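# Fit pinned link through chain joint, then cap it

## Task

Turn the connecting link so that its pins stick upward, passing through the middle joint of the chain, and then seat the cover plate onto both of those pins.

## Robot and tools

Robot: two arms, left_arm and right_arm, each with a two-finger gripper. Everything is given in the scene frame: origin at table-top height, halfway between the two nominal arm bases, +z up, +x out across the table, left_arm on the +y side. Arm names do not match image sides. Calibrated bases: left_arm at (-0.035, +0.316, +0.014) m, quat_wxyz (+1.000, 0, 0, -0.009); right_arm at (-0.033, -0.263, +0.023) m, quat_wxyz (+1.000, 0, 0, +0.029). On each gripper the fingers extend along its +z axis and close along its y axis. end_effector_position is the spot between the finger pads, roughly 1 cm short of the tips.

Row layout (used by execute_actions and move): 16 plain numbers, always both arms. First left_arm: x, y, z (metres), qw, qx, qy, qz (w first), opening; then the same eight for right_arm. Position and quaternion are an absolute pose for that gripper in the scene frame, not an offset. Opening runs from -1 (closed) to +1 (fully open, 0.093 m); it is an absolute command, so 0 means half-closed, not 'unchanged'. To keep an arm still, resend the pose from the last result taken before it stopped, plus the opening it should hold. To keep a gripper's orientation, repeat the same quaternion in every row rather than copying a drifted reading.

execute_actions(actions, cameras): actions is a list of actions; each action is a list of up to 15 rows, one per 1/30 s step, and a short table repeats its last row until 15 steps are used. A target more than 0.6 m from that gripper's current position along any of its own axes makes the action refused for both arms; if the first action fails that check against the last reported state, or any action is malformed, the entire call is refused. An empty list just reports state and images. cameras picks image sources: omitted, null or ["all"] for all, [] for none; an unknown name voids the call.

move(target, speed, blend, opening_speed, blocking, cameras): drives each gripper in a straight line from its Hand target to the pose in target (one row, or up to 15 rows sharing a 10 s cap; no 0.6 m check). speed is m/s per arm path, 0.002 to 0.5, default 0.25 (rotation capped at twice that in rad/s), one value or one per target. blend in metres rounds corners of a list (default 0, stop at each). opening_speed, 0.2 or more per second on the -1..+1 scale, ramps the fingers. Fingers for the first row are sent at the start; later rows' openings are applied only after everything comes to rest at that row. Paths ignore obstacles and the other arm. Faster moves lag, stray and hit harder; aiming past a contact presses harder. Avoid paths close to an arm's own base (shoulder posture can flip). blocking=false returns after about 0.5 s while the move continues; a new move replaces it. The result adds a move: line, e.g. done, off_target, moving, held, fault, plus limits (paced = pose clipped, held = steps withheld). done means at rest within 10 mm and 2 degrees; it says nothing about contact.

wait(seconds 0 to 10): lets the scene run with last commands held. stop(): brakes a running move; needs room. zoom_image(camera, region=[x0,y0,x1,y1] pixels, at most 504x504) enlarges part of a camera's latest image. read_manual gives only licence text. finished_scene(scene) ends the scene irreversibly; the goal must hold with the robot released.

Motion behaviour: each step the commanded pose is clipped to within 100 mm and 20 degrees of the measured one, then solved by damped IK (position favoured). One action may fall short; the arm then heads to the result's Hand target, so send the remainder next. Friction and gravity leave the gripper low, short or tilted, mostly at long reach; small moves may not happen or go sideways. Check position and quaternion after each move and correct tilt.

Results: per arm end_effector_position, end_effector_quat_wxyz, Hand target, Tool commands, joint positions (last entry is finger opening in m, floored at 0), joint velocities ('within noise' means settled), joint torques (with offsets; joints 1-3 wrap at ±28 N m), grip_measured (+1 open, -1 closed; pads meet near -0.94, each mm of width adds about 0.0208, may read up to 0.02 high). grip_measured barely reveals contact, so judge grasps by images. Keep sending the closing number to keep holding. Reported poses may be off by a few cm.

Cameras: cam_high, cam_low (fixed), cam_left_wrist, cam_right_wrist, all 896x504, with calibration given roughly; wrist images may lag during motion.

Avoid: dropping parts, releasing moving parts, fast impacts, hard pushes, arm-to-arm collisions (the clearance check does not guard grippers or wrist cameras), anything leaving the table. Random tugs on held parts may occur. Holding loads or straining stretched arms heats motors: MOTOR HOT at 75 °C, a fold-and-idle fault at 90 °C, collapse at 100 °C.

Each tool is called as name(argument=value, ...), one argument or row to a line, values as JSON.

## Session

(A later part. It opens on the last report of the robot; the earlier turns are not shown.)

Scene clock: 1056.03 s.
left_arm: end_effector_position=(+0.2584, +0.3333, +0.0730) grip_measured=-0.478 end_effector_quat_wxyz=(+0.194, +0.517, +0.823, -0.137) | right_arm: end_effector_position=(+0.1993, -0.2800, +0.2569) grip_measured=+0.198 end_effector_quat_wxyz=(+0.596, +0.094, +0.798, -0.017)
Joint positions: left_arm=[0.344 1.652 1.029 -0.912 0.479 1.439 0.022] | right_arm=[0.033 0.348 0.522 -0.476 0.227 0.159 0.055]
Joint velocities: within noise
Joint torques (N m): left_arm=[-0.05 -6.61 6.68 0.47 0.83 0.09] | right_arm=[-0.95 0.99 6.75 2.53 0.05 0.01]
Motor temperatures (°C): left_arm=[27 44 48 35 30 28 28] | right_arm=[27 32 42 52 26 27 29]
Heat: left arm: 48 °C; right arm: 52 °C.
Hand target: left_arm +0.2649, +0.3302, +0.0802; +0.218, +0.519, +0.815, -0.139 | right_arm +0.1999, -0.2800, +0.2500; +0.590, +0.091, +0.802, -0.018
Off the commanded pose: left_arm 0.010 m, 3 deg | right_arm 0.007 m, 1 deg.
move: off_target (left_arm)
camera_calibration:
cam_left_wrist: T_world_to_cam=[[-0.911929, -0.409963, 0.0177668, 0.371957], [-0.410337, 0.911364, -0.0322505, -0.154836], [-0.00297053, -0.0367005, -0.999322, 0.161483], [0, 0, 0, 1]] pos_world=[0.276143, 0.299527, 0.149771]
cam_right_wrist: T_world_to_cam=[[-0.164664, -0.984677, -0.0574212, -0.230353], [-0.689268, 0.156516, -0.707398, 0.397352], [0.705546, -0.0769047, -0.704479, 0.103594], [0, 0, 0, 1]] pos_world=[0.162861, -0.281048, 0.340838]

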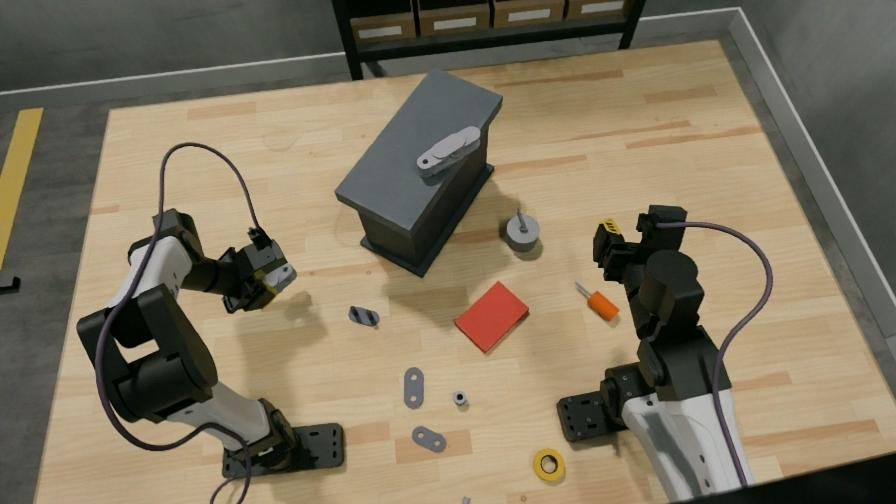

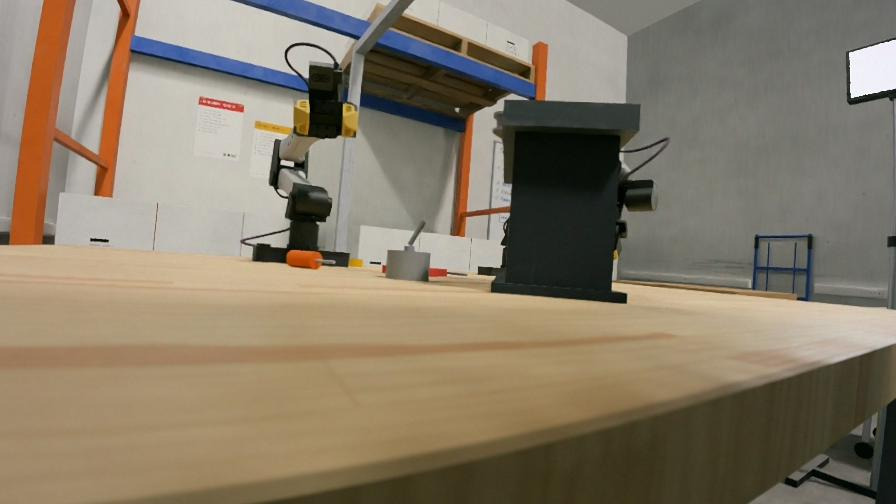

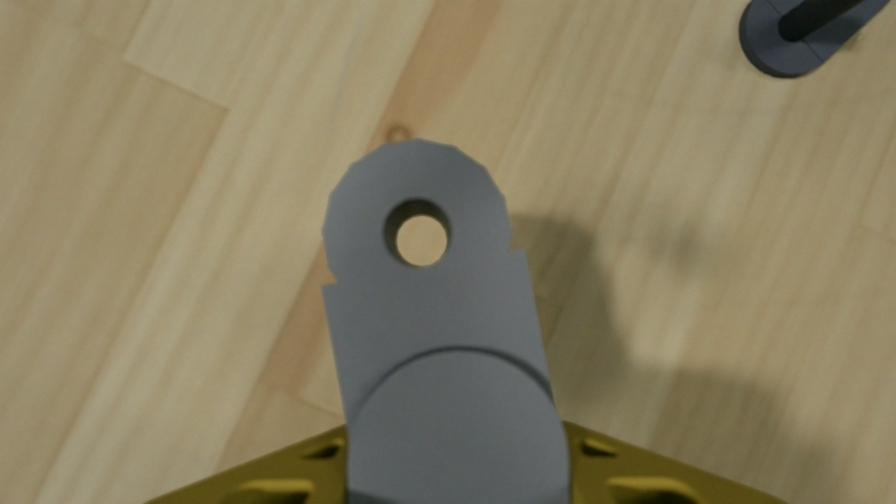

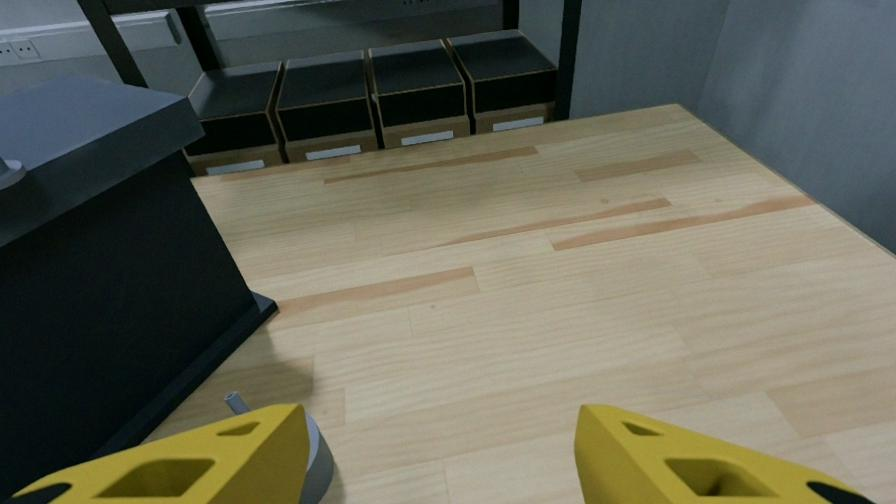

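move(
  target=[
    [0.2000,0.2500,0.1000,0.2053,0.5880,0.7663,-0.1576,-0.8,0.2000,-0.2800,0.2500,0.590,0.091,0.802,-0.018,0.2],
    [0.1930,0.2330,0.0880,0.2053,0.5880,0.7663,-0.1576,-0.8,0.2000,-0.2800,0.2500,0.590,0.091,0.802,-0.018,0.2],
  ],
  speed=[0.12,0.06],
  cameras=["cam_left_wrist","cam_high"],
)

Scene clock: 1079.63 s.
left_arm: end_effector_position=(+0.1877, +0.2378, +0.0798) grip_measured=-0.478 end_effector_quat_wxyz=(+0.183, +0.587, +0.772, -0.161) | right_arm: end_effector_position=(+0.1993, -0.2800, +0.2569) grip_measured=+0.198 end_effector_quat_wxyz=(+0.596, +0.094, +0.798, -0.017)
Joint positions: left_arm=[0.017 1.345 0.77 -0.889 0.482 1.273 0.022] | right_arm=[0.033 0.348 0.522 -0.476 0.227 0.159 0.055]
Joint velocities: within noise
Joint torques (N m): left_arm=[-0.94 -5.83 6.67 0.66 0.63 -0.08] | right_arm=[-0.8 1.07 6.71 2.57 0.02 0.08]
Motor temperatures (°C): left_arm=[27 40 48 33 30 28 29] | right_arm=[27 31 42 52 26 27 29]
Heat: left arm: 48 °C; right arm: 52 °C.
Hand target: left_arm +0.1928, +0.2331, +0.0882; +0.205, +0.588, +0.766, -0.158 | right_arm +0.1999, -0.2800, +0.2500; +0.590, +0.091, +0.802, -0.018
Off the commanded pose: left_arm 0.011 m, 3 deg | right_arm 0.007 m, 1 deg.
move: off_target (left_arm)
camera_calibration:
cam_left_wrist: T_world_to_cam=[[-0.970469, -0.239745, 0.026692, 0.238031], [-0.240738, 0.969593, -0.043993, -0.141338], [-0.0153333, -0.0491196, -0.998675, 0.169753], [0, 0, 0, 1]] pos_world=[0.199579, 0.202445, 0.156956]
Images, in order (width x height): cam_high 896x504, cam_left_wrist 896x504.

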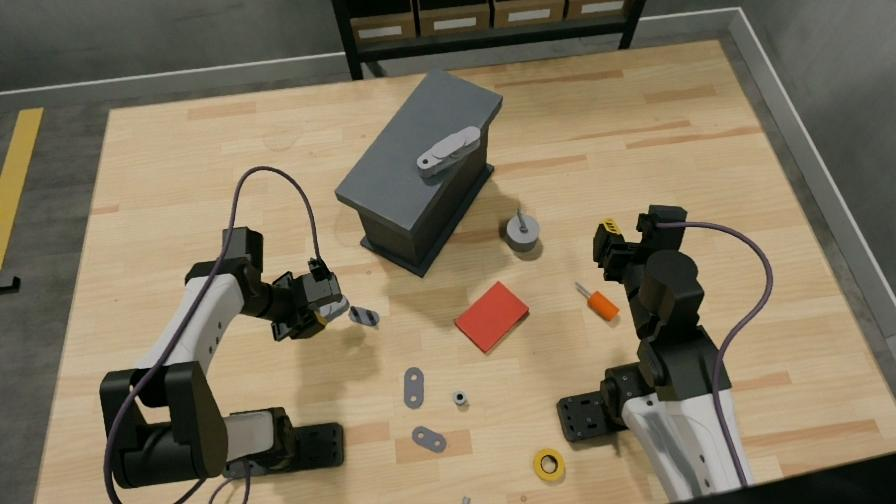

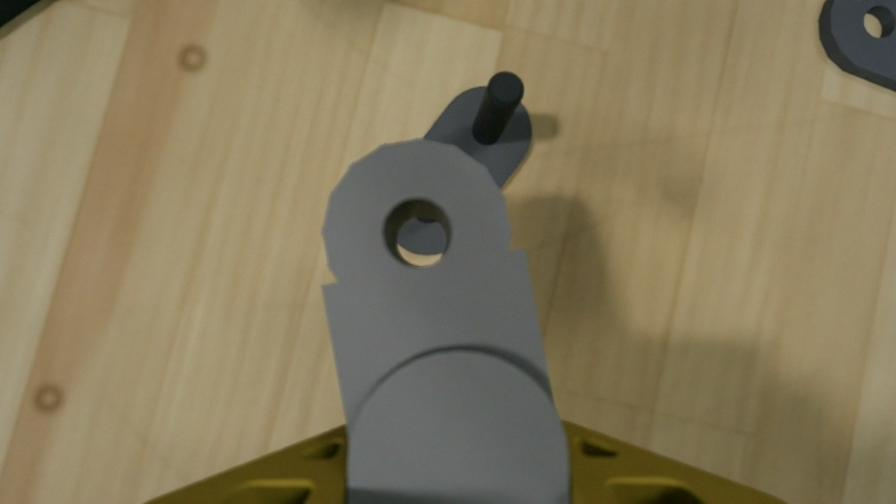

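execute_actions(
  actions=[],
)

Scene clock: 1115.90 s.
left_arm: end_effector_position=(+0.1880, +0.2378, +0.0798) grip_measured=-0.478 end_effector_quat_wxyz=(+0.183, +0.587, +0.772, -0.161) | right_arm: end_effector_position=(+0.1993, -0.2800, +0.2569) grip_measured=+0.198 end_effector_quat_wxyz=(+0.596, +0.094, +0.798, -0.017)
Joint positions: left_arm=[0.017 1.345 0.77 -0.888 0.482 1.272 0.022] | right_arm=[0.033 0.348 0.522 -0.476 0.227 0.159 0.055]
Joint velocities: within noise
Joint torques (N m): left_arm=[-0.91 -5.81 6.69 0.62 0.64 -0.07] | right_arm=[-0.75 1.02 6.72 2.58 0.01 0.04]
Motor temperatures (°C): left_arm=[27 39 46 32 30 28 29] | right_arm=[27 31 42 53 26 27 29]
Heat: left arm: 46 °C; right arm: 53 °C.
Hand target: left_arm +0.1929, +0.2331, +0.0882; +0.205, +0.588, +0.766, -0.158 | right_arm +0.1999, -0.2800, +0.2500; +0.590, +0.091, +0.802, -0.018
Tool commands: left_gripper/opening=-0.8 right_gripper/opening=+0.2
Off the commanded pose: left_arm 0.011 m, 3 deg | right_arm 0.007 m, 1 deg.
camera_calibration:
cam_left_wrist: T_world_to_cam=[[-0.970328, -0.240395, 0.025942, 0.238464], [-0.241355, 0.969427, -0.0442539, -0.141099], [-0.0145105, -0.049202, -0.998683, 0.169649], [0, 0, 0, 1]] pos_world=[0.199795, 0.202458, 0.156996]
cam_right_wrist: T_world_to_cam=[[-0.164664, -0.984677, -0.0574212, -0.230353], [-0.689268, 0.156516, -0.707398, 0.397352], [0.705546, -0.0769047, -0.704479, 0.103594], [0, 0, 0, 1]] pos_world=[0.162861, -0.281048, 0.340838]

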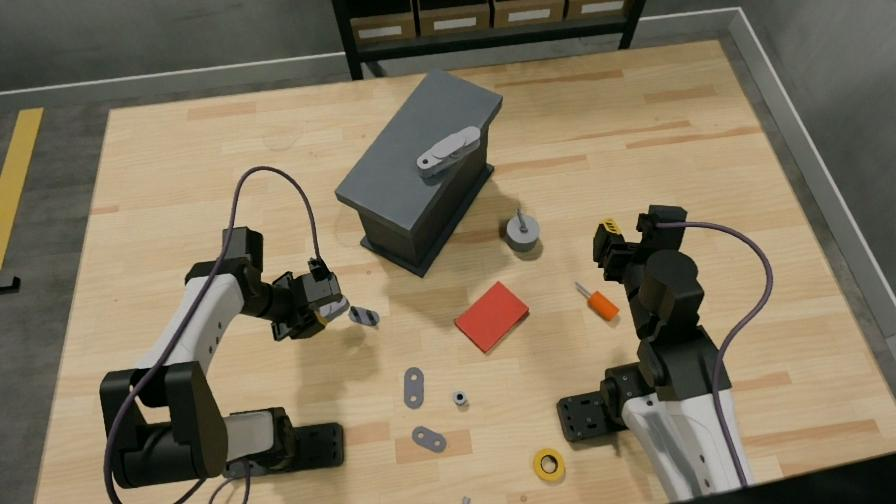

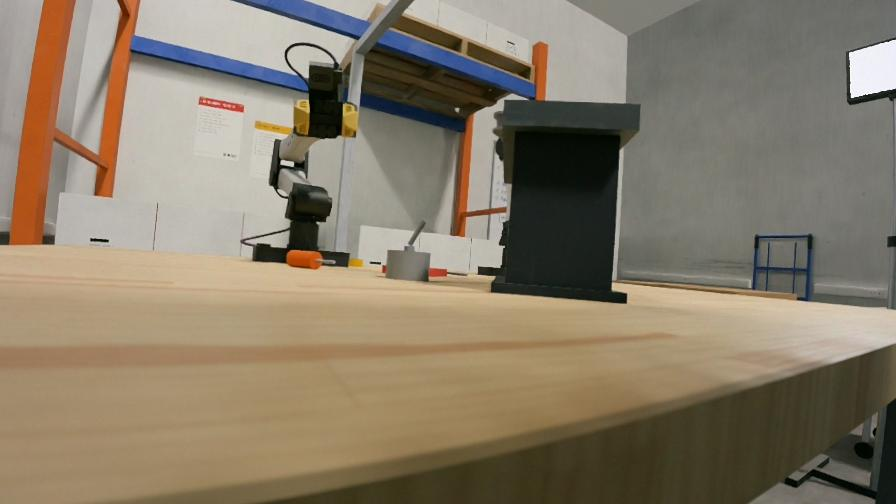

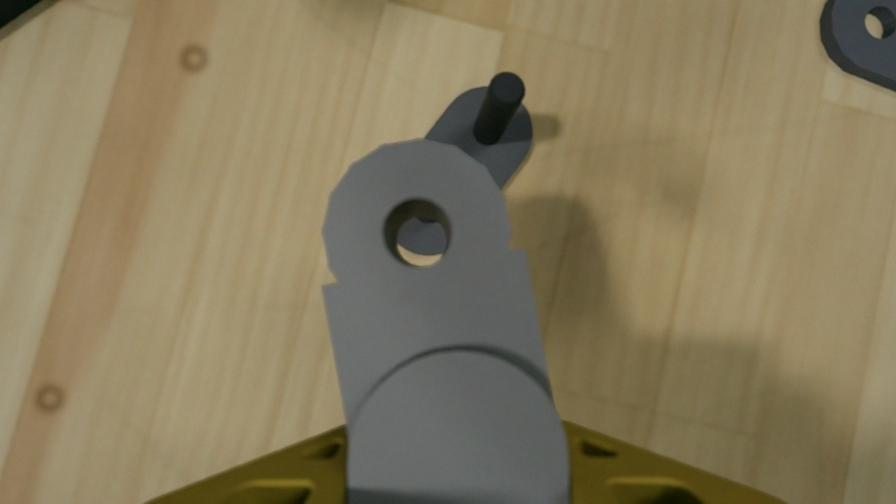

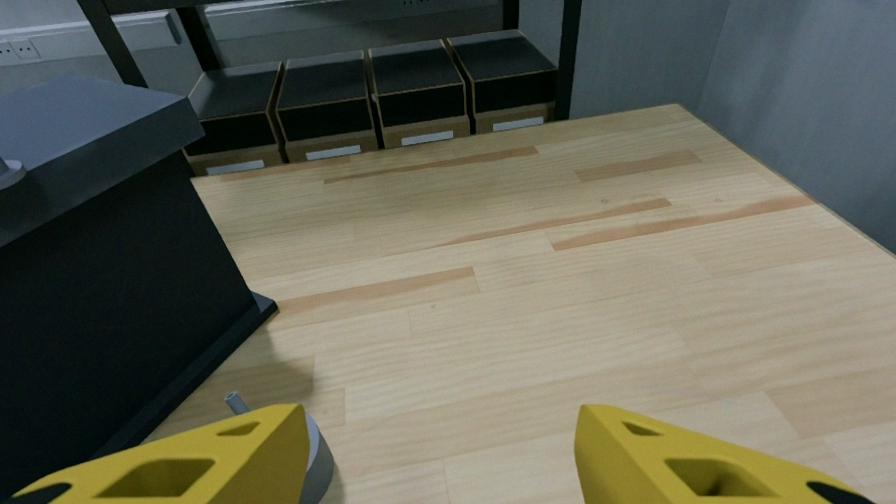

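move(
  target=[0.2000,0.2180,0.0820,0.2053,0.5880,0.7663,-0.1576,-0.8,0.2000,-0.2800,0.2500,0.590,0.091,0.802,-0.018,0.2],
  speed=0.05,
  cameras=["cam_left_wrist"],
)

zoom_image(
  camera="cam_left_wrist",
  region=[300, 60, 600, 300],
)

Scene clock: 1138.90 s.
left_arm: end_effector_position=(+0.1947, +0.2216, +0.0787) grip_measured=-0.478 end_effector_quat_wxyz=(+0.192, +0.588, +0.770, -0.159) | right_arm: end_effector_position=(+0.1993, -0.2800, +0.2569) grip_measured=+0.198 end_effector_quat_wxyz=(+0.596, +0.094, +0.798, -0.017)
Joint positions: left_arm=[-0.054 1.352 0.764 -0.821 0.48 1.193 0.022] | right_arm=[0.033 0.348 0.522 -0.476 0.227 0.159 0.055]
Joint velocities: within noise
Joint torques (N m): left_arm=[-0.92 -4.01 6.83 0.75 0.55 -0.1] | right_arm=[-0.98 1.07 6.65 2.53 0.04 0.02]
Motor temperatures (°C): left_arm=[27 38 46 31 30 28 29] | right_arm=[27 31 42 53 26 27 29]
Heat: left arm: 46 °C; right arm: 53 °C.
Hand target: left_arm +0.1998, +0.2181, +0.0821; +0.205, +0.588, +0.766, -0.158 | right_arm +0.1999, -0.2800, +0.2500; +0.590, +0.091, +0.802, -0.018
Off the commanded pose: left_arm 0.007 m, 2 deg | right_arm 0.007 m, 1 deg.
move: done
camera_calibration:
cam_left_wrist: T_world_to_cam=[[-0.971037, -0.238701, 0.0103995, 0.242105], [-0.238905, 0.969424, -0.0560456, -0.123378], [0.00329666, -0.0569068, -0.998374, 0.166122], [0, 0, 0, 1]] pos_world=[0.20507, 0.18685, 0.15642]
Images, in order (width x height): cam_left_wrist 896x504.

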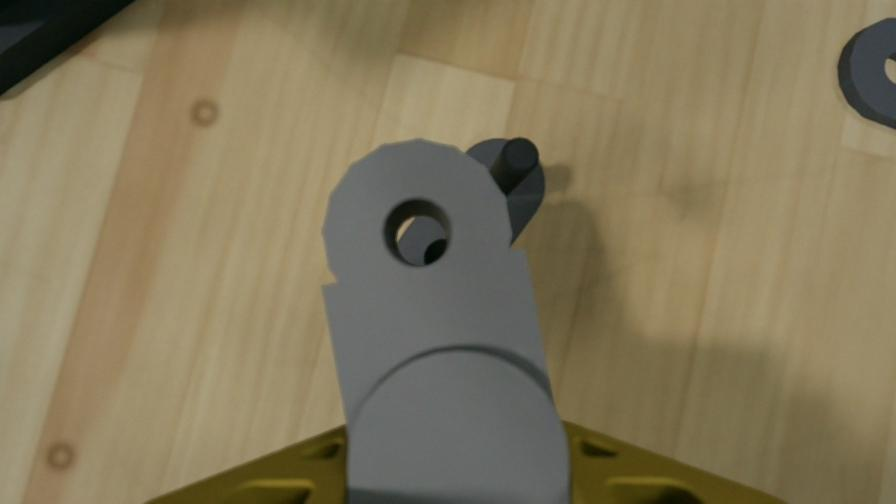

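Scaled by 1.680 from the camera's 896x504 image, which has a finer 1280x720 frame.

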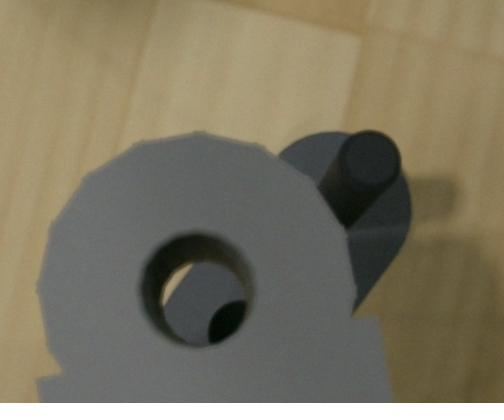

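move(
  target=[0.1970,0.2165,0.0700,0.2053,0.5880,0.7663,-0.1576,-0.8,0.2000,-0.2800,0.2500,0.590,0.091,0.802,-0.018,0.2],
  speed=0.05,
  cameras=["cam_left_wrist"],
)

zoom_image(
  camera="cam_left_wrist",
  region=[300, 60, 600, 300],
)

Scene clock: 1149.67 s.
left_arm: end_effector_position=(+0.1916, +0.2204, +0.0666) grip_measured=-0.478 end_effector_quat_wxyz=(+0.192, +0.587, +0.770, -0.159) | right_arm: end_effector_position=(+0.1993, -0.2800, +0.2569) grip_measured=+0.198 end_effector_quat_wxyz=(+0.596, +0.094, +0.798, -0.017)
Joint positions: left_arm=[-0.061 1.358 0.717 -0.764 0.478 1.184 0.022] | right_arm=[0.033 0.348 0.522 -0.476 0.227 0.159 0.055]
Joint velocities: within noise
Joint torques (N m): left_arm=[-1.01 -4.01 6.71 0.78 0.55 -0.05] | right_arm=[-0.81 1.07 6.72 2.56 0.01 0.04]
Motor temperatures (°C): left_arm=[27 37 46 31 30 28 29] | right_arm=[27 31 42 53 26 27 29]
Heat: left arm: 46 °C; right arm: 53 °C.
Hand target: left_arm +0.1969, +0.2166, +0.0702; +0.205, +0.588, +0.766, -0.158 | right_arm +0.1999, -0.2800, +0.2500; +0.590, +0.091, +0.802, -0.018
Off the commanded pose: left_arm 0.007 m, 2 deg | right_arm 0.007 m, 1 deg.
move: done
camera_calibration:
cam_left_wrist: T_world_to_cam=[[-0.970693, -0.240081, 0.0107916, 0.239142], [-0.240306, 0.969116, -0.0553885, -0.123358], [0.00283943, -0.0563585, -0.998407, 0.153943], [0, 0, 0, 1]] pos_world=[0.202053, 0.185637, 0.144284]
Images, in order (width x height): cam_left_wrist 896x504.

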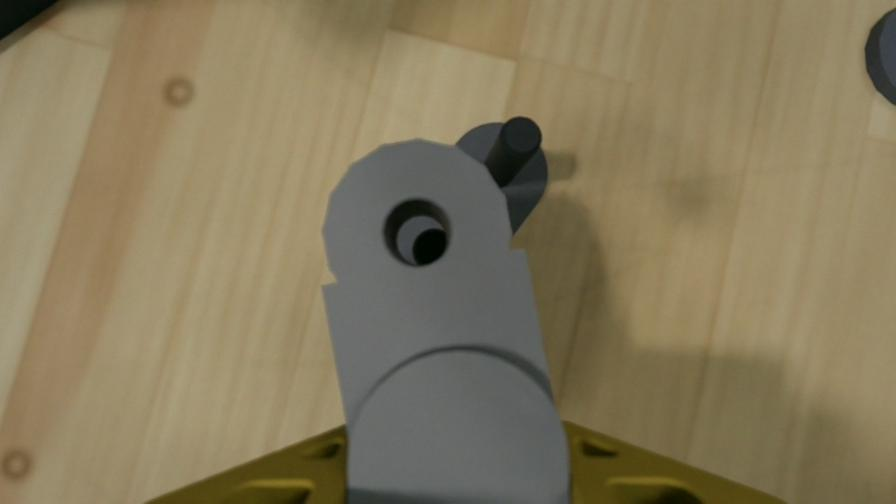

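Scaled by 1.680 from the camera's 896x504 image, which has a finer 1280x720 frame.

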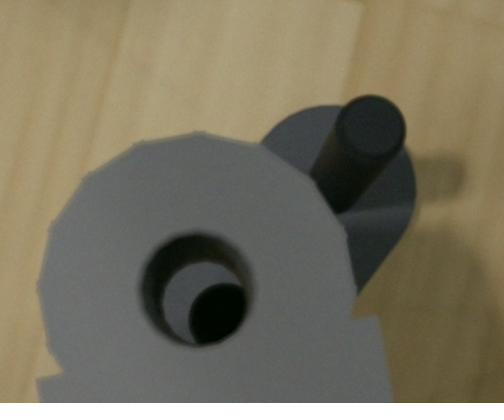

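move(
  target=[0.1940,0.2168,0.0665,0.2053,0.5880,0.7663,-0.1576,-0.8,0.2000,-0.2800,0.2500,0.590,0.091,0.802,-0.018,0.2],
  speed=0.05,
  cameras=["cam_left_wrist"],
)

zoom_image(
  camera="cam_left_wrist",
  region=[300, 60, 600, 300],
)

Scene clock: 1164.37 s.
left_arm: end_effector_position=(+0.1884, +0.2207, +0.0619) grip_measured=-0.478 end_effector_quat_wxyz=(+0.190, +0.587, +0.771, -0.160) | right_arm: end_effector_position=(+0.1993, -0.2800, +0.2569) grip_measured=+0.198 end_effector_quat_wxyz=(+0.596, +0.094, +0.798, -0.017)
Joint positions: left_arm=[-0.061 1.358 0.698 -0.751 0.478 1.183 0.022] | right_arm=[0.033 0.348 0.522 -0.476 0.227 0.159 0.055]
Joint velocities: within noise
Joint torques (N m): left_arm=[-0.98 -4.48 6.63 0.72 0.54 -0.05] | right_arm=[-0.94 0.96 6.64 2.54 0.04 0.04]
Motor temperatures (°C): left_arm=[27 36 47 31 30 28 30] | right_arm=[27 31 42 53 26 27 29]
Heat: left arm: 47 °C; right arm: 53 °C.
Hand target: left_arm +0.1939, +0.2169, +0.0667; +0.205, +0.588, +0.766, -0.158 | right_arm +0.1999, -0.2800, +0.2500; +0.590, +0.091, +0.802, -0.018
Off the commanded pose: left_arm 0.008 m, 2 deg | right_arm 0.007 m, 1 deg.
move: done
camera_calibration:
cam_left_wrist: T_world_to_cam=[[-0.970533, -0.240411, 0.0164036, 0.235834], [-0.240951, 0.969057, -0.0535753, -0.124614], [-0.00301599, -0.0559491, -0.998429, 0.15028], [0, 0, 0, 1]] pos_world=[0.199312, 0.185863, 0.1395]
Images, in order (width x height): cam_left_wrist 896x504.

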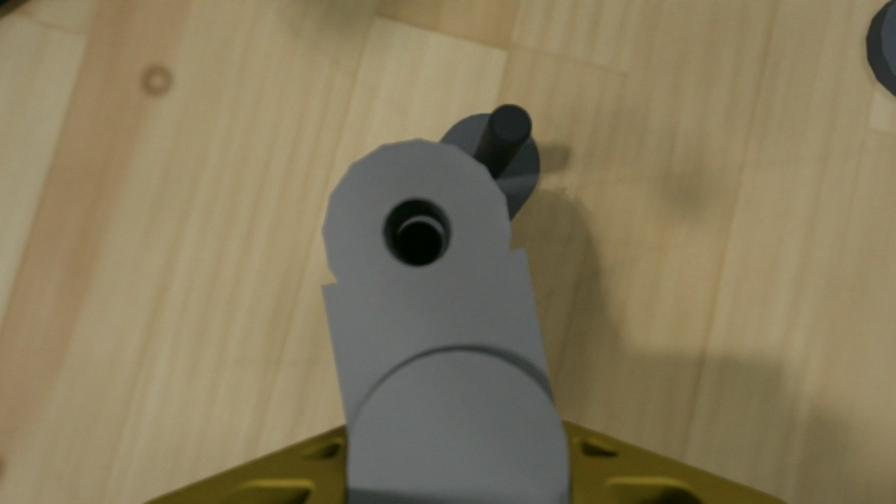

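Scaled by 1.680 from the camera's 896x504 image, which has a finer 1280x720 frame.

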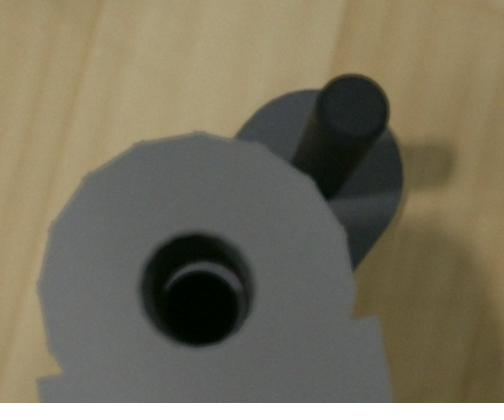

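move(
  target=[0.1940,0.2178,0.0560,0.2053,0.5880,0.7663,-0.1576,-0.8,0.2000,-0.2800,0.2500,0.590,0.091,0.802,-0.018,0.2],
  speed=0.04,
  cameras=["cam_left_wrist"],
)

zoom_image(
  camera="cam_left_wrist",
  region=[300, 60, 600, 300],
)

Scene clock: 1172.77 s.
left_arm: end_effector_position=(+0.1882, +0.2208, +0.0528) grip_measured=-0.478 end_effector_quat_wxyz=(+0.191, +0.587, +0.770, -0.159) | right_arm: end_effector_position=(+0.1993, -0.2800, +0.2570) grip_measured=+0.198 end_effector_quat_wxyz=(+0.596, +0.094, +0.798, -0.017)
Joint positions: left_arm=[-0.061 1.373 0.669 -0.703 0.477 1.183 0.022] | right_arm=[0.033 0.348 0.522 -0.476 0.227 0.159 0.055]
Joint velocities: within noise
Joint torques (N m): left_arm=[-0.44 -3.93 6.53 0.77 0.56 -0.01] | right_arm=[-0.83 1.02 6.84 2.58 0.02 0.02]
Motor temperatures (°C): left_arm=[27 36 47 31 30 28 30] | right_arm=[27 31 42 54 26 27 29]
Heat: left arm: 47 °C; right arm: 54 °C.
Hand target: left_arm +0.1938, +0.2180, +0.0561; +0.205, +0.588, +0.766, -0.158 | right_arm +0.1999, -0.2800, +0.2501; +0.590, +0.091, +0.802, -0.018
Off the commanded pose: left_arm 0.007 m, 2 deg | right_arm 0.007 m, 1 deg.
move: done
camera_calibration:
cam_left_wrist: T_world_to_cam=[[-0.970559, -0.240536, 0.012547, 0.236128], [-0.240862, 0.969052, -0.0540697, -0.125244], [0.000847088, -0.0554999, -0.998458, 0.140334], [0, 0, 0, 1]] pos_world=[0.198891, 0.185954, 0.130384]
Images, in order (width x height): cam_left_wrist 896x504.

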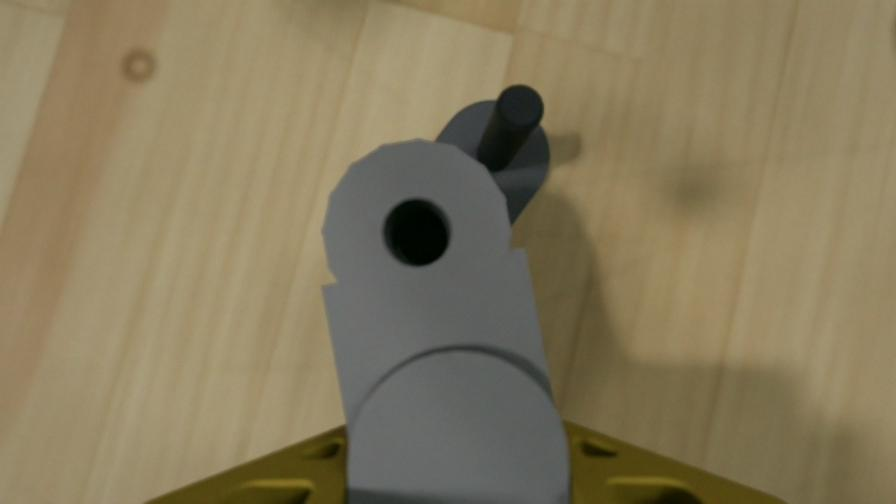

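Scaled by 1.680 from the camera's 896x504 image, which has a finer 1280x720 frame.

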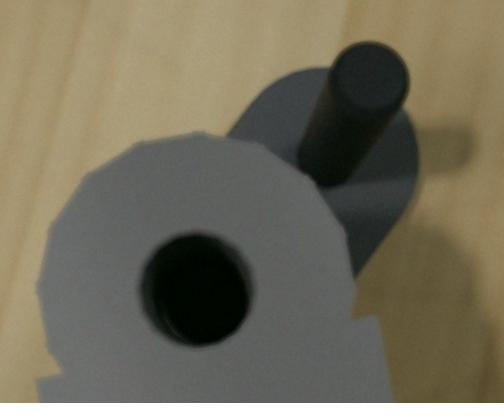

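move(
  target=[0.1940,0.2175,0.0420,0.2053,0.5880,0.7663,-0.1576,-0.8,0.2000,-0.2800,0.2500,0.590,0.091,0.802,-0.018,0.2],
  speed=0.04,
  cameras=["cam_left_wrist"],
)

move(
  target=[0.1940,0.2175,0.0300,0.2053,0.5880,0.7663,-0.1576,-0.8,0.2000,-0.2800,0.2500,0.590,0.091,0.802,-0.018,0.2],
  speed=0.04,
  cameras=["cam_left_wrist","cam_high"],
)

zoom_image(
  camera="cam_left_wrist",
  region=[300, 0, 600, 300],
)

Scene clock: 1181.77 s.
left_arm: end_effector_position=(+0.1883, +0.2208, +0.0394) grip_measured=-0.478 end_effector_quat_wxyz=(+0.192, +0.587, +0.770, -0.158) | right_arm: end_effector_position=(+0.1993, -0.2800, +0.2570) grip_measured=+0.198 end_effector_quat_wxyz=(+0.596, +0.094, +0.798, -0.017)
Joint positions: left_arm=[-0.061 1.403 0.632 -0.635 0.477 1.183 0.022] | right_arm=[0.033 0.348 0.522 -0.476 0.227 0.159 0.055]
Joint velocities: within noise
Joint torques (N m): left_arm=[-0.61 -3.86 6.19 0.8 0.55 -0.03] | right_arm=[-0.7 0.96 6.75 2.55 0.02 0.02]
Motor temperatures (°C): left_arm=[27 36 46 31 30 28 30] | right_arm=[27 31 42 54 26 27 29]
Heat: left arm: 46 °C; right arm: 54 °C.
Hand target: left_arm +0.1938, +0.2177, +0.0421; +0.205, +0.588, +0.766, -0.158 | right_arm +0.1999, -0.2800, +0.2501; +0.590, +0.091, +0.802, -0.018
Off the commanded pose: left_arm 0.007 m, 2 deg | right_arm 0.007 m, 1 deg.
move: done
camera_calibration:
cam_left_wrist: T_world_to_cam=[[-0.970573, -0.240535, 0.0114614, 0.236431], [-0.2408, 0.969047, -0.0544319, -0.125933], [0.00198619, -0.05559, -0.998452, 0.126787], [0, 0, 0, 1]] pos_world=[0.198897, 0.185953, 0.117026]
Images, in order (width x height): cam_left_wrist 896x504.

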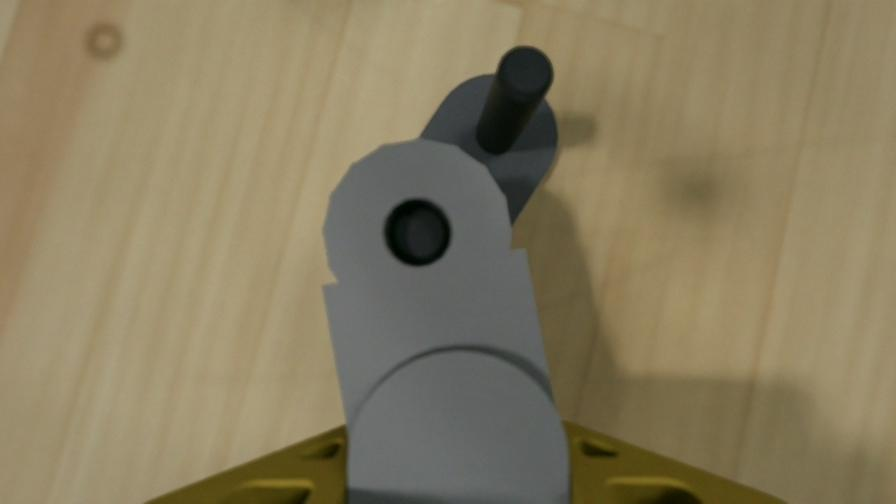

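Scene clock: 1182.63 s.
left_arm: end_effector_position=(+0.1880, +0.2208, +0.0271) grip_measured=-0.478 end_effector_quat_wxyz=(+0.191, +0.587, +0.770, -0.159) | right_arm: end_effector_position=(+0.1993, -0.2800, +0.2570) grip_measured=+0.198 end_effector_quat_wxyz=(+0.596, +0.094, +0.798, -0.017)
Joint positions: left_arm=[-0.061 1.436 0.601 -0.573 0.477 1.183 0.022] | right_arm=[0.033 0.348 0.522 -0.476 0.227 0.159 0.055]
Joint velocities: within noise
Joint torques (N m): left_arm=[-0.66 -4.04 5.98 0.79 0.54 -0.01] | right_arm=[-0.9 1.1 6.71 2.58 -0.02 0]
Motor temperatures (°C): left_arm=[27 36 46 31 30 28 30] | right_arm=[27 31 42 54 26 27 29]
Heat: left arm: 46 °C; right arm: 54 °C.
Hand target: left_arm +0.1938, +0.2177, +0.0301; +0.205, +0.588, +0.766, -0.158 | right_arm +0.1999, -0.2800, +0.2501; +0.590, +0.091, +0.802, -0.018
Off the commanded pose: left_arm 0.007 m, 2 deg | right_arm 0.007 m, 1 deg.
move: done
camera_calibration:
cam_left_wrist: T_world_to_cam=[[-0.970559, -0.240536, 0.012547, 0.236245], [-0.240862, 0.969052, -0.0540697, -0.126698], [0.000847088, -0.0554999, -0.998458, 0.114743], [0, 0, 0, 1]] pos_world=[0.198676, 0.185971, 0.104751]
Images, in order (width x height): cam_high 896x504, cam_left_wrist 896x504.

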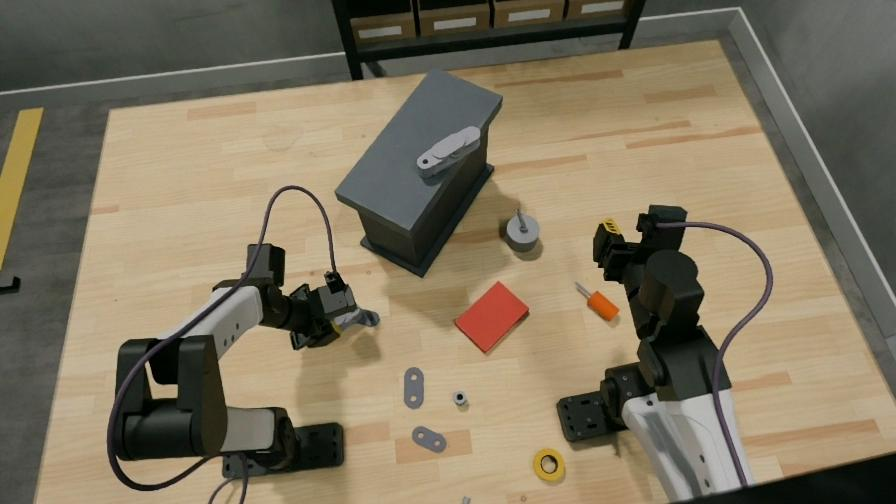

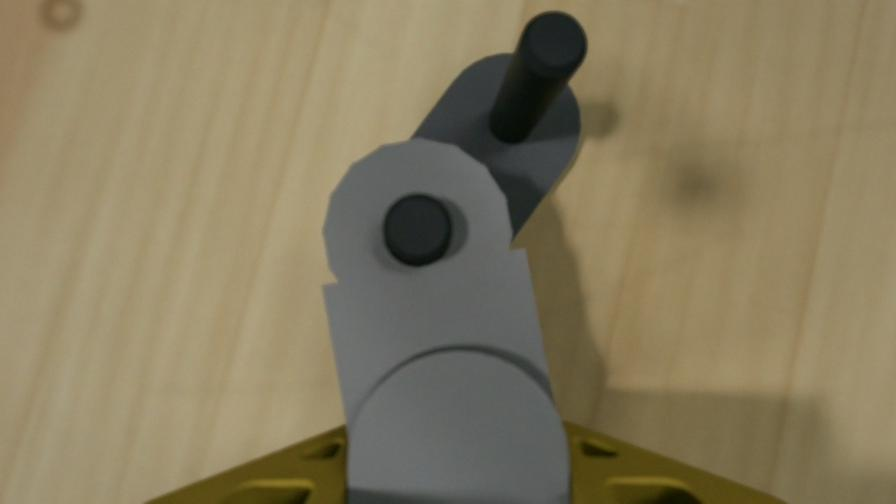

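Scaled by 1.680 from the camera's 896x504 image, which has a finer 1280x720 frame.

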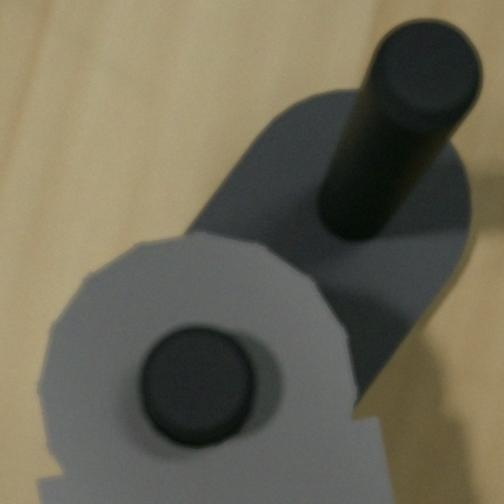

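move(
  target=[
    [0.1940,0.2175,0.0300,0.2053,0.5880,0.7663,-0.1576,-0.05,0.2000,-0.2800,0.2500,0.590,0.091,0.802,-0.018,0.2],
    [0.184,0.255,0.1000,0.2053,0.5880,0.7663,-0.1576,-0.05,0.2000,-0.2800,0.2500,0.590,0.091,0.802,-0.018,0.2],
  ],
  speed=0.1,
  opening_speed=0.5,
  cameras=["cam_left_wrist","cam_high"],
)

zoom_image(
  camera="cam_left_wrist",
  region=[250, 0, 650, 400],
)

Scene clock: 1192.97 s.
left_arm: end_effector_position=(+0.1787, +0.2552, +0.0908) grip_measured=-0.052 end_effector_quat_wxyz=(+0.191, +0.586, +0.771, -0.162) | right_arm: end_effector_position=(+0.1993, -0.2800, +0.2570) grip_measured=+0.198 end_effector_quat_wxyz=(+0.596, +0.094, +0.798, -0.017)
Joint positions: left_arm=[0.114 1.301 0.78 -0.983 0.502 1.378 0.043] | right_arm=[0.033 0.348 0.522 -0.476 0.227 0.159 0.055]
Joint velocities: within noise
Joint torques (N m): left_arm=[0.28 -4.34 8.44 0.35 0.58 0.12] | right_arm=[-0.9 0.99 6.9 2.51 0.04 0.01]
Motor temperatures (°C): left_arm=[27 36 46 30 30 28 30] | right_arm=[27 31 42 54 26 27 29]
Heat: left arm: 46 °C; right arm: 54 °C.
Hand target: left_arm +0.1839, +0.2550, +0.0998; +0.205, +0.588, +0.766, -0.158 | right_arm +0.1999, -0.2800, +0.2501; +0.590, +0.091, +0.802, -0.018
Off the commanded pose: left_arm 0.011 m, 2 deg | right_arm 0.007 m, 1 deg.
move: off_target (left_arm)
camera_calibration:
cam_left_wrist: T_world_to_cam=[[-0.970146, -0.241814, 0.0185369, 0.234351], [-0.242489, 0.968447, -0.0575287, -0.15812], [-0.00404075, -0.0603062, -0.998172, 0.182247], [0, 0, 0, 1]] pos_world=[0.189748, 0.220791, 0.168473]
Images, in order (width x height): cam_high 896x504, cam_left_wrist 896x504.

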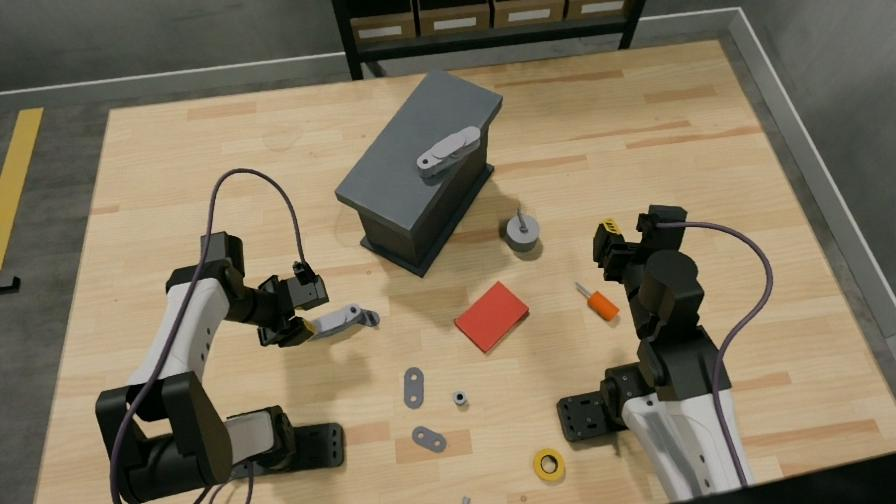

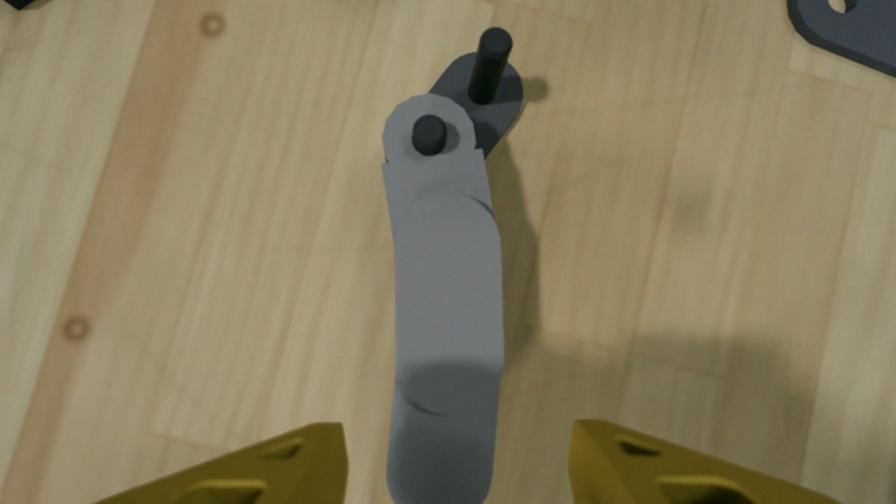

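Scaled by 1.260 from the camera's 896x504 image, which has a finer 1280x720 frame.

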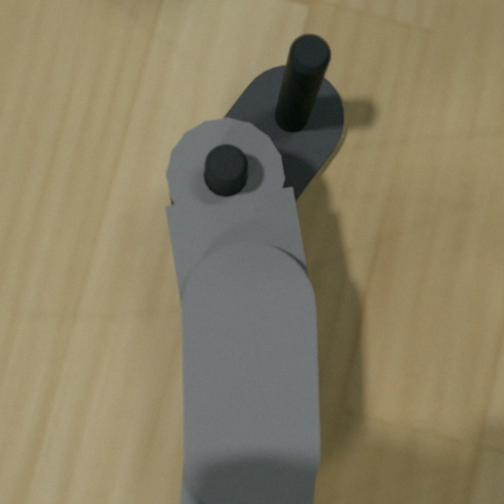

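move(
  target=[
    [0.2,0.24,0.2700,0.2053,0.5880,0.7663,-0.1576,-0.05,0.2000,-0.2800,0.2500,0.590,0.091,0.802,-0.018,0.2],
    [0.31,0.05,0.32,0.2962,0.4698,0.8138,-0.1710,-0.05,0.2000,-0.2800,0.2500,0.590,0.091,0.802,-0.018,0.2],
  ],
  speed=0.2,
  blend=[0.03,0],
  cameras=["cam_left_wrist","cam_high"],
)

zoom_image(
  camera="cam_high",
  region=[300, 240, 480, 370],
)

Scene clock: 1261.53 s.
left_arm: end_effector_position=(+0.3060, +0.0512, +0.3136) grip_measured=-0.052 end_effector_quat_wxyz=(+0.286, +0.474, +0.814, -0.176) | right_arm: end_effector_position=(+0.1993, -0.2800, +0.2570) grip_measured=+0.198 end_effector_quat_wxyz=(+0.596, +0.094, +0.798, -0.017)
Joint positions: left_arm=[-0.514 1.769 2.018 -1.21 0.336 0.416 0.043] | right_arm=[0.033 0.348 0.522 -0.476 0.227 0.159 0.055]
Joint velocities: within noise
Joint torques (N m): left_arm=[-0.68 -7.05 9.13 1.37 0.11 -0.07] | right_arm=[-1.09 1.1 6.56 2.56 0.07 0.06]
Motor temperatures (°C): left_arm=[27 35 48 29 30 28 28] | right_arm=[27 30 42 54 26 27 29]
Heat: left arm: 48 °C; right arm: 54 °C.
Hand target: left_arm +0.3099, +0.0501, +0.3200; +0.296, +0.470, +0.814, -0.171 | right_arm +0.1999, -0.2800, +0.2501; +0.590, +0.091, +0.802, -0.018
Off the commanded pose: left_arm 0.008 m, 1 deg | right_arm 0.007 m, 1 deg.
move: done
camera_calibration:
cam_left_wrist: T_world_to_cam=[[-0.881067, -0.472969, 0.0047059, 0.293331], [-0.460705, 0.855884, -0.234973, 0.211336], [0.107107, -0.209195, -0.97199, 0.35826], [0, 0, 0, 1]] pos_world=[0.317436, 0.0328037, 0.396503]
Images, in order (width x height): cam_high 896x504, cam_left_wrist 896x504.

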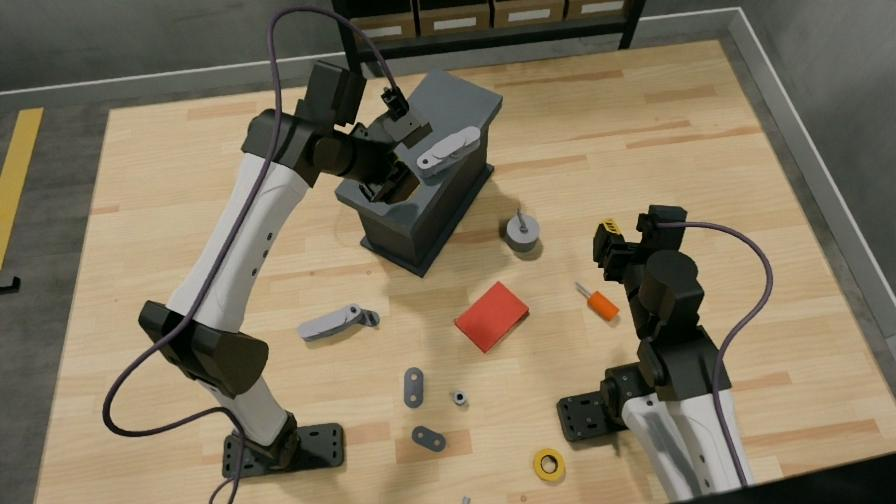

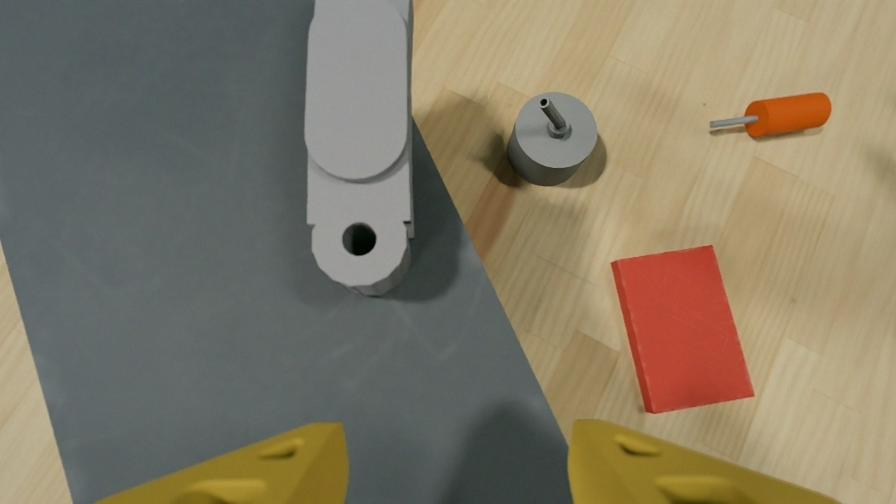

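Scaled by 2.800 from the camera's 896x504 image, which has a finer 1280x720 frame.

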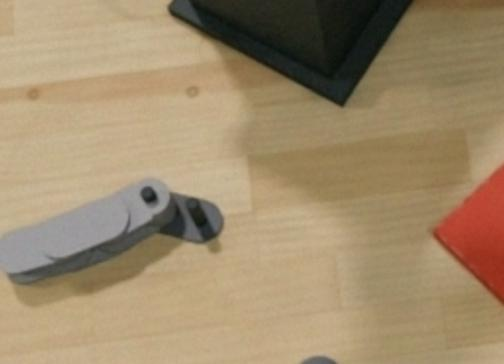

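move(
  target=[0.362,0.008,0.297,0.2977,0.4627,0.8179,-0.1684,0.1,0.2000,-0.2800,0.2500,0.590,0.091,0.802,-0.018,0.2],
  speed=0.1,
  cameras=["cam_left_wrist","cam_high"],
)

Scene clock: 1286.90 s.
left_arm: end_effector_position=(+0.3602, +0.0102, +0.2905) grip_measured=+0.098 end_effector_quat_wxyz=(+0.289, +0.465, +0.819, -0.173) | right_arm: end_effector_position=(+0.1993, -0.2800, +0.2570) grip_measured=+0.198 end_effector_quat_wxyz=(+0.596, +0.094, +0.798, -0.017)
Joint positions: left_arm=[-0.539 2.028 2.268 -1.188 0.308 0.377 0.05] | right_arm=[0.033 0.348 0.522 -0.476 0.227 0.159 0.055]
Joint velocities: within noise
Joint torques (N m): left_arm=[-0.9 -9.13 9.26 1.34 0.13 -0.07] | right_arm=[-0.73 1.02 6.78 2.58 0.02 0.04]
Motor temperatures (°C): left_arm=[27 36 53 32 30 28 28] | right_arm=[27 30 42 55 26 27 29]
Heat: left arm: 53 °C; right arm: 55 °C.
Hand target: left_arm +0.3618, +0.0080, +0.2969; +0.298, +0.463, +0.818, -0.169 | right_arm +0.1999, -0.2800, +0.2501; +0.590, +0.091, +0.802, -0.018
Off the commanded pose: left_arm 0.007 m, 1 deg | right_arm 0.007 m, 1 deg.
move: done
camera_calibration:
cam_left_wrist: T_world_to_cam=[[-0.870851, -0.491538, 0.00287541, 0.3188], [-0.478251, 0.84593, -0.235963, 0.272686], [0.113553, -0.206864, -0.971758, 0.319062], [0, 0, 0, 1]] pos_world=[0.37181, -0.00796784, 0.373478]
Images, in order (width x height): cam_high 896x504, cam_left_wrist 896x504.

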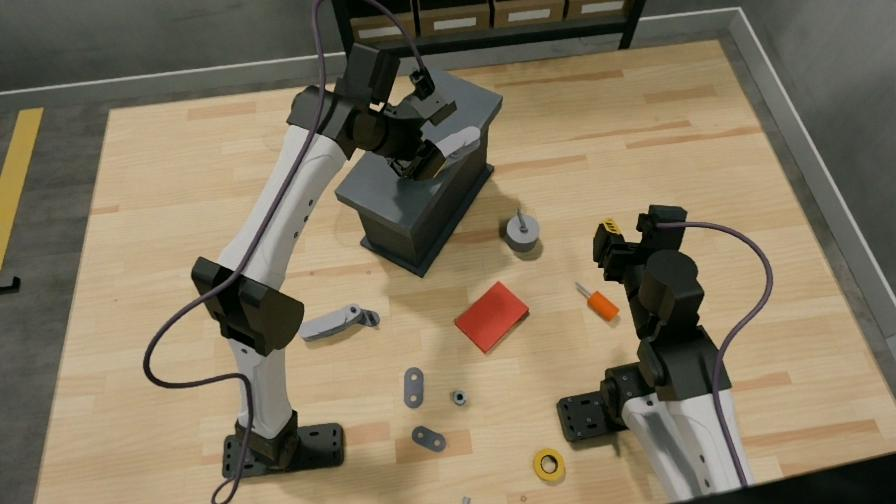

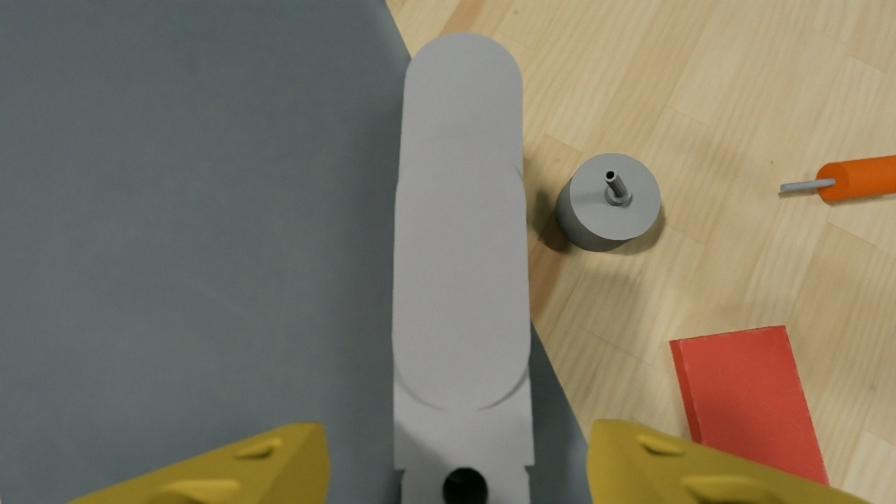

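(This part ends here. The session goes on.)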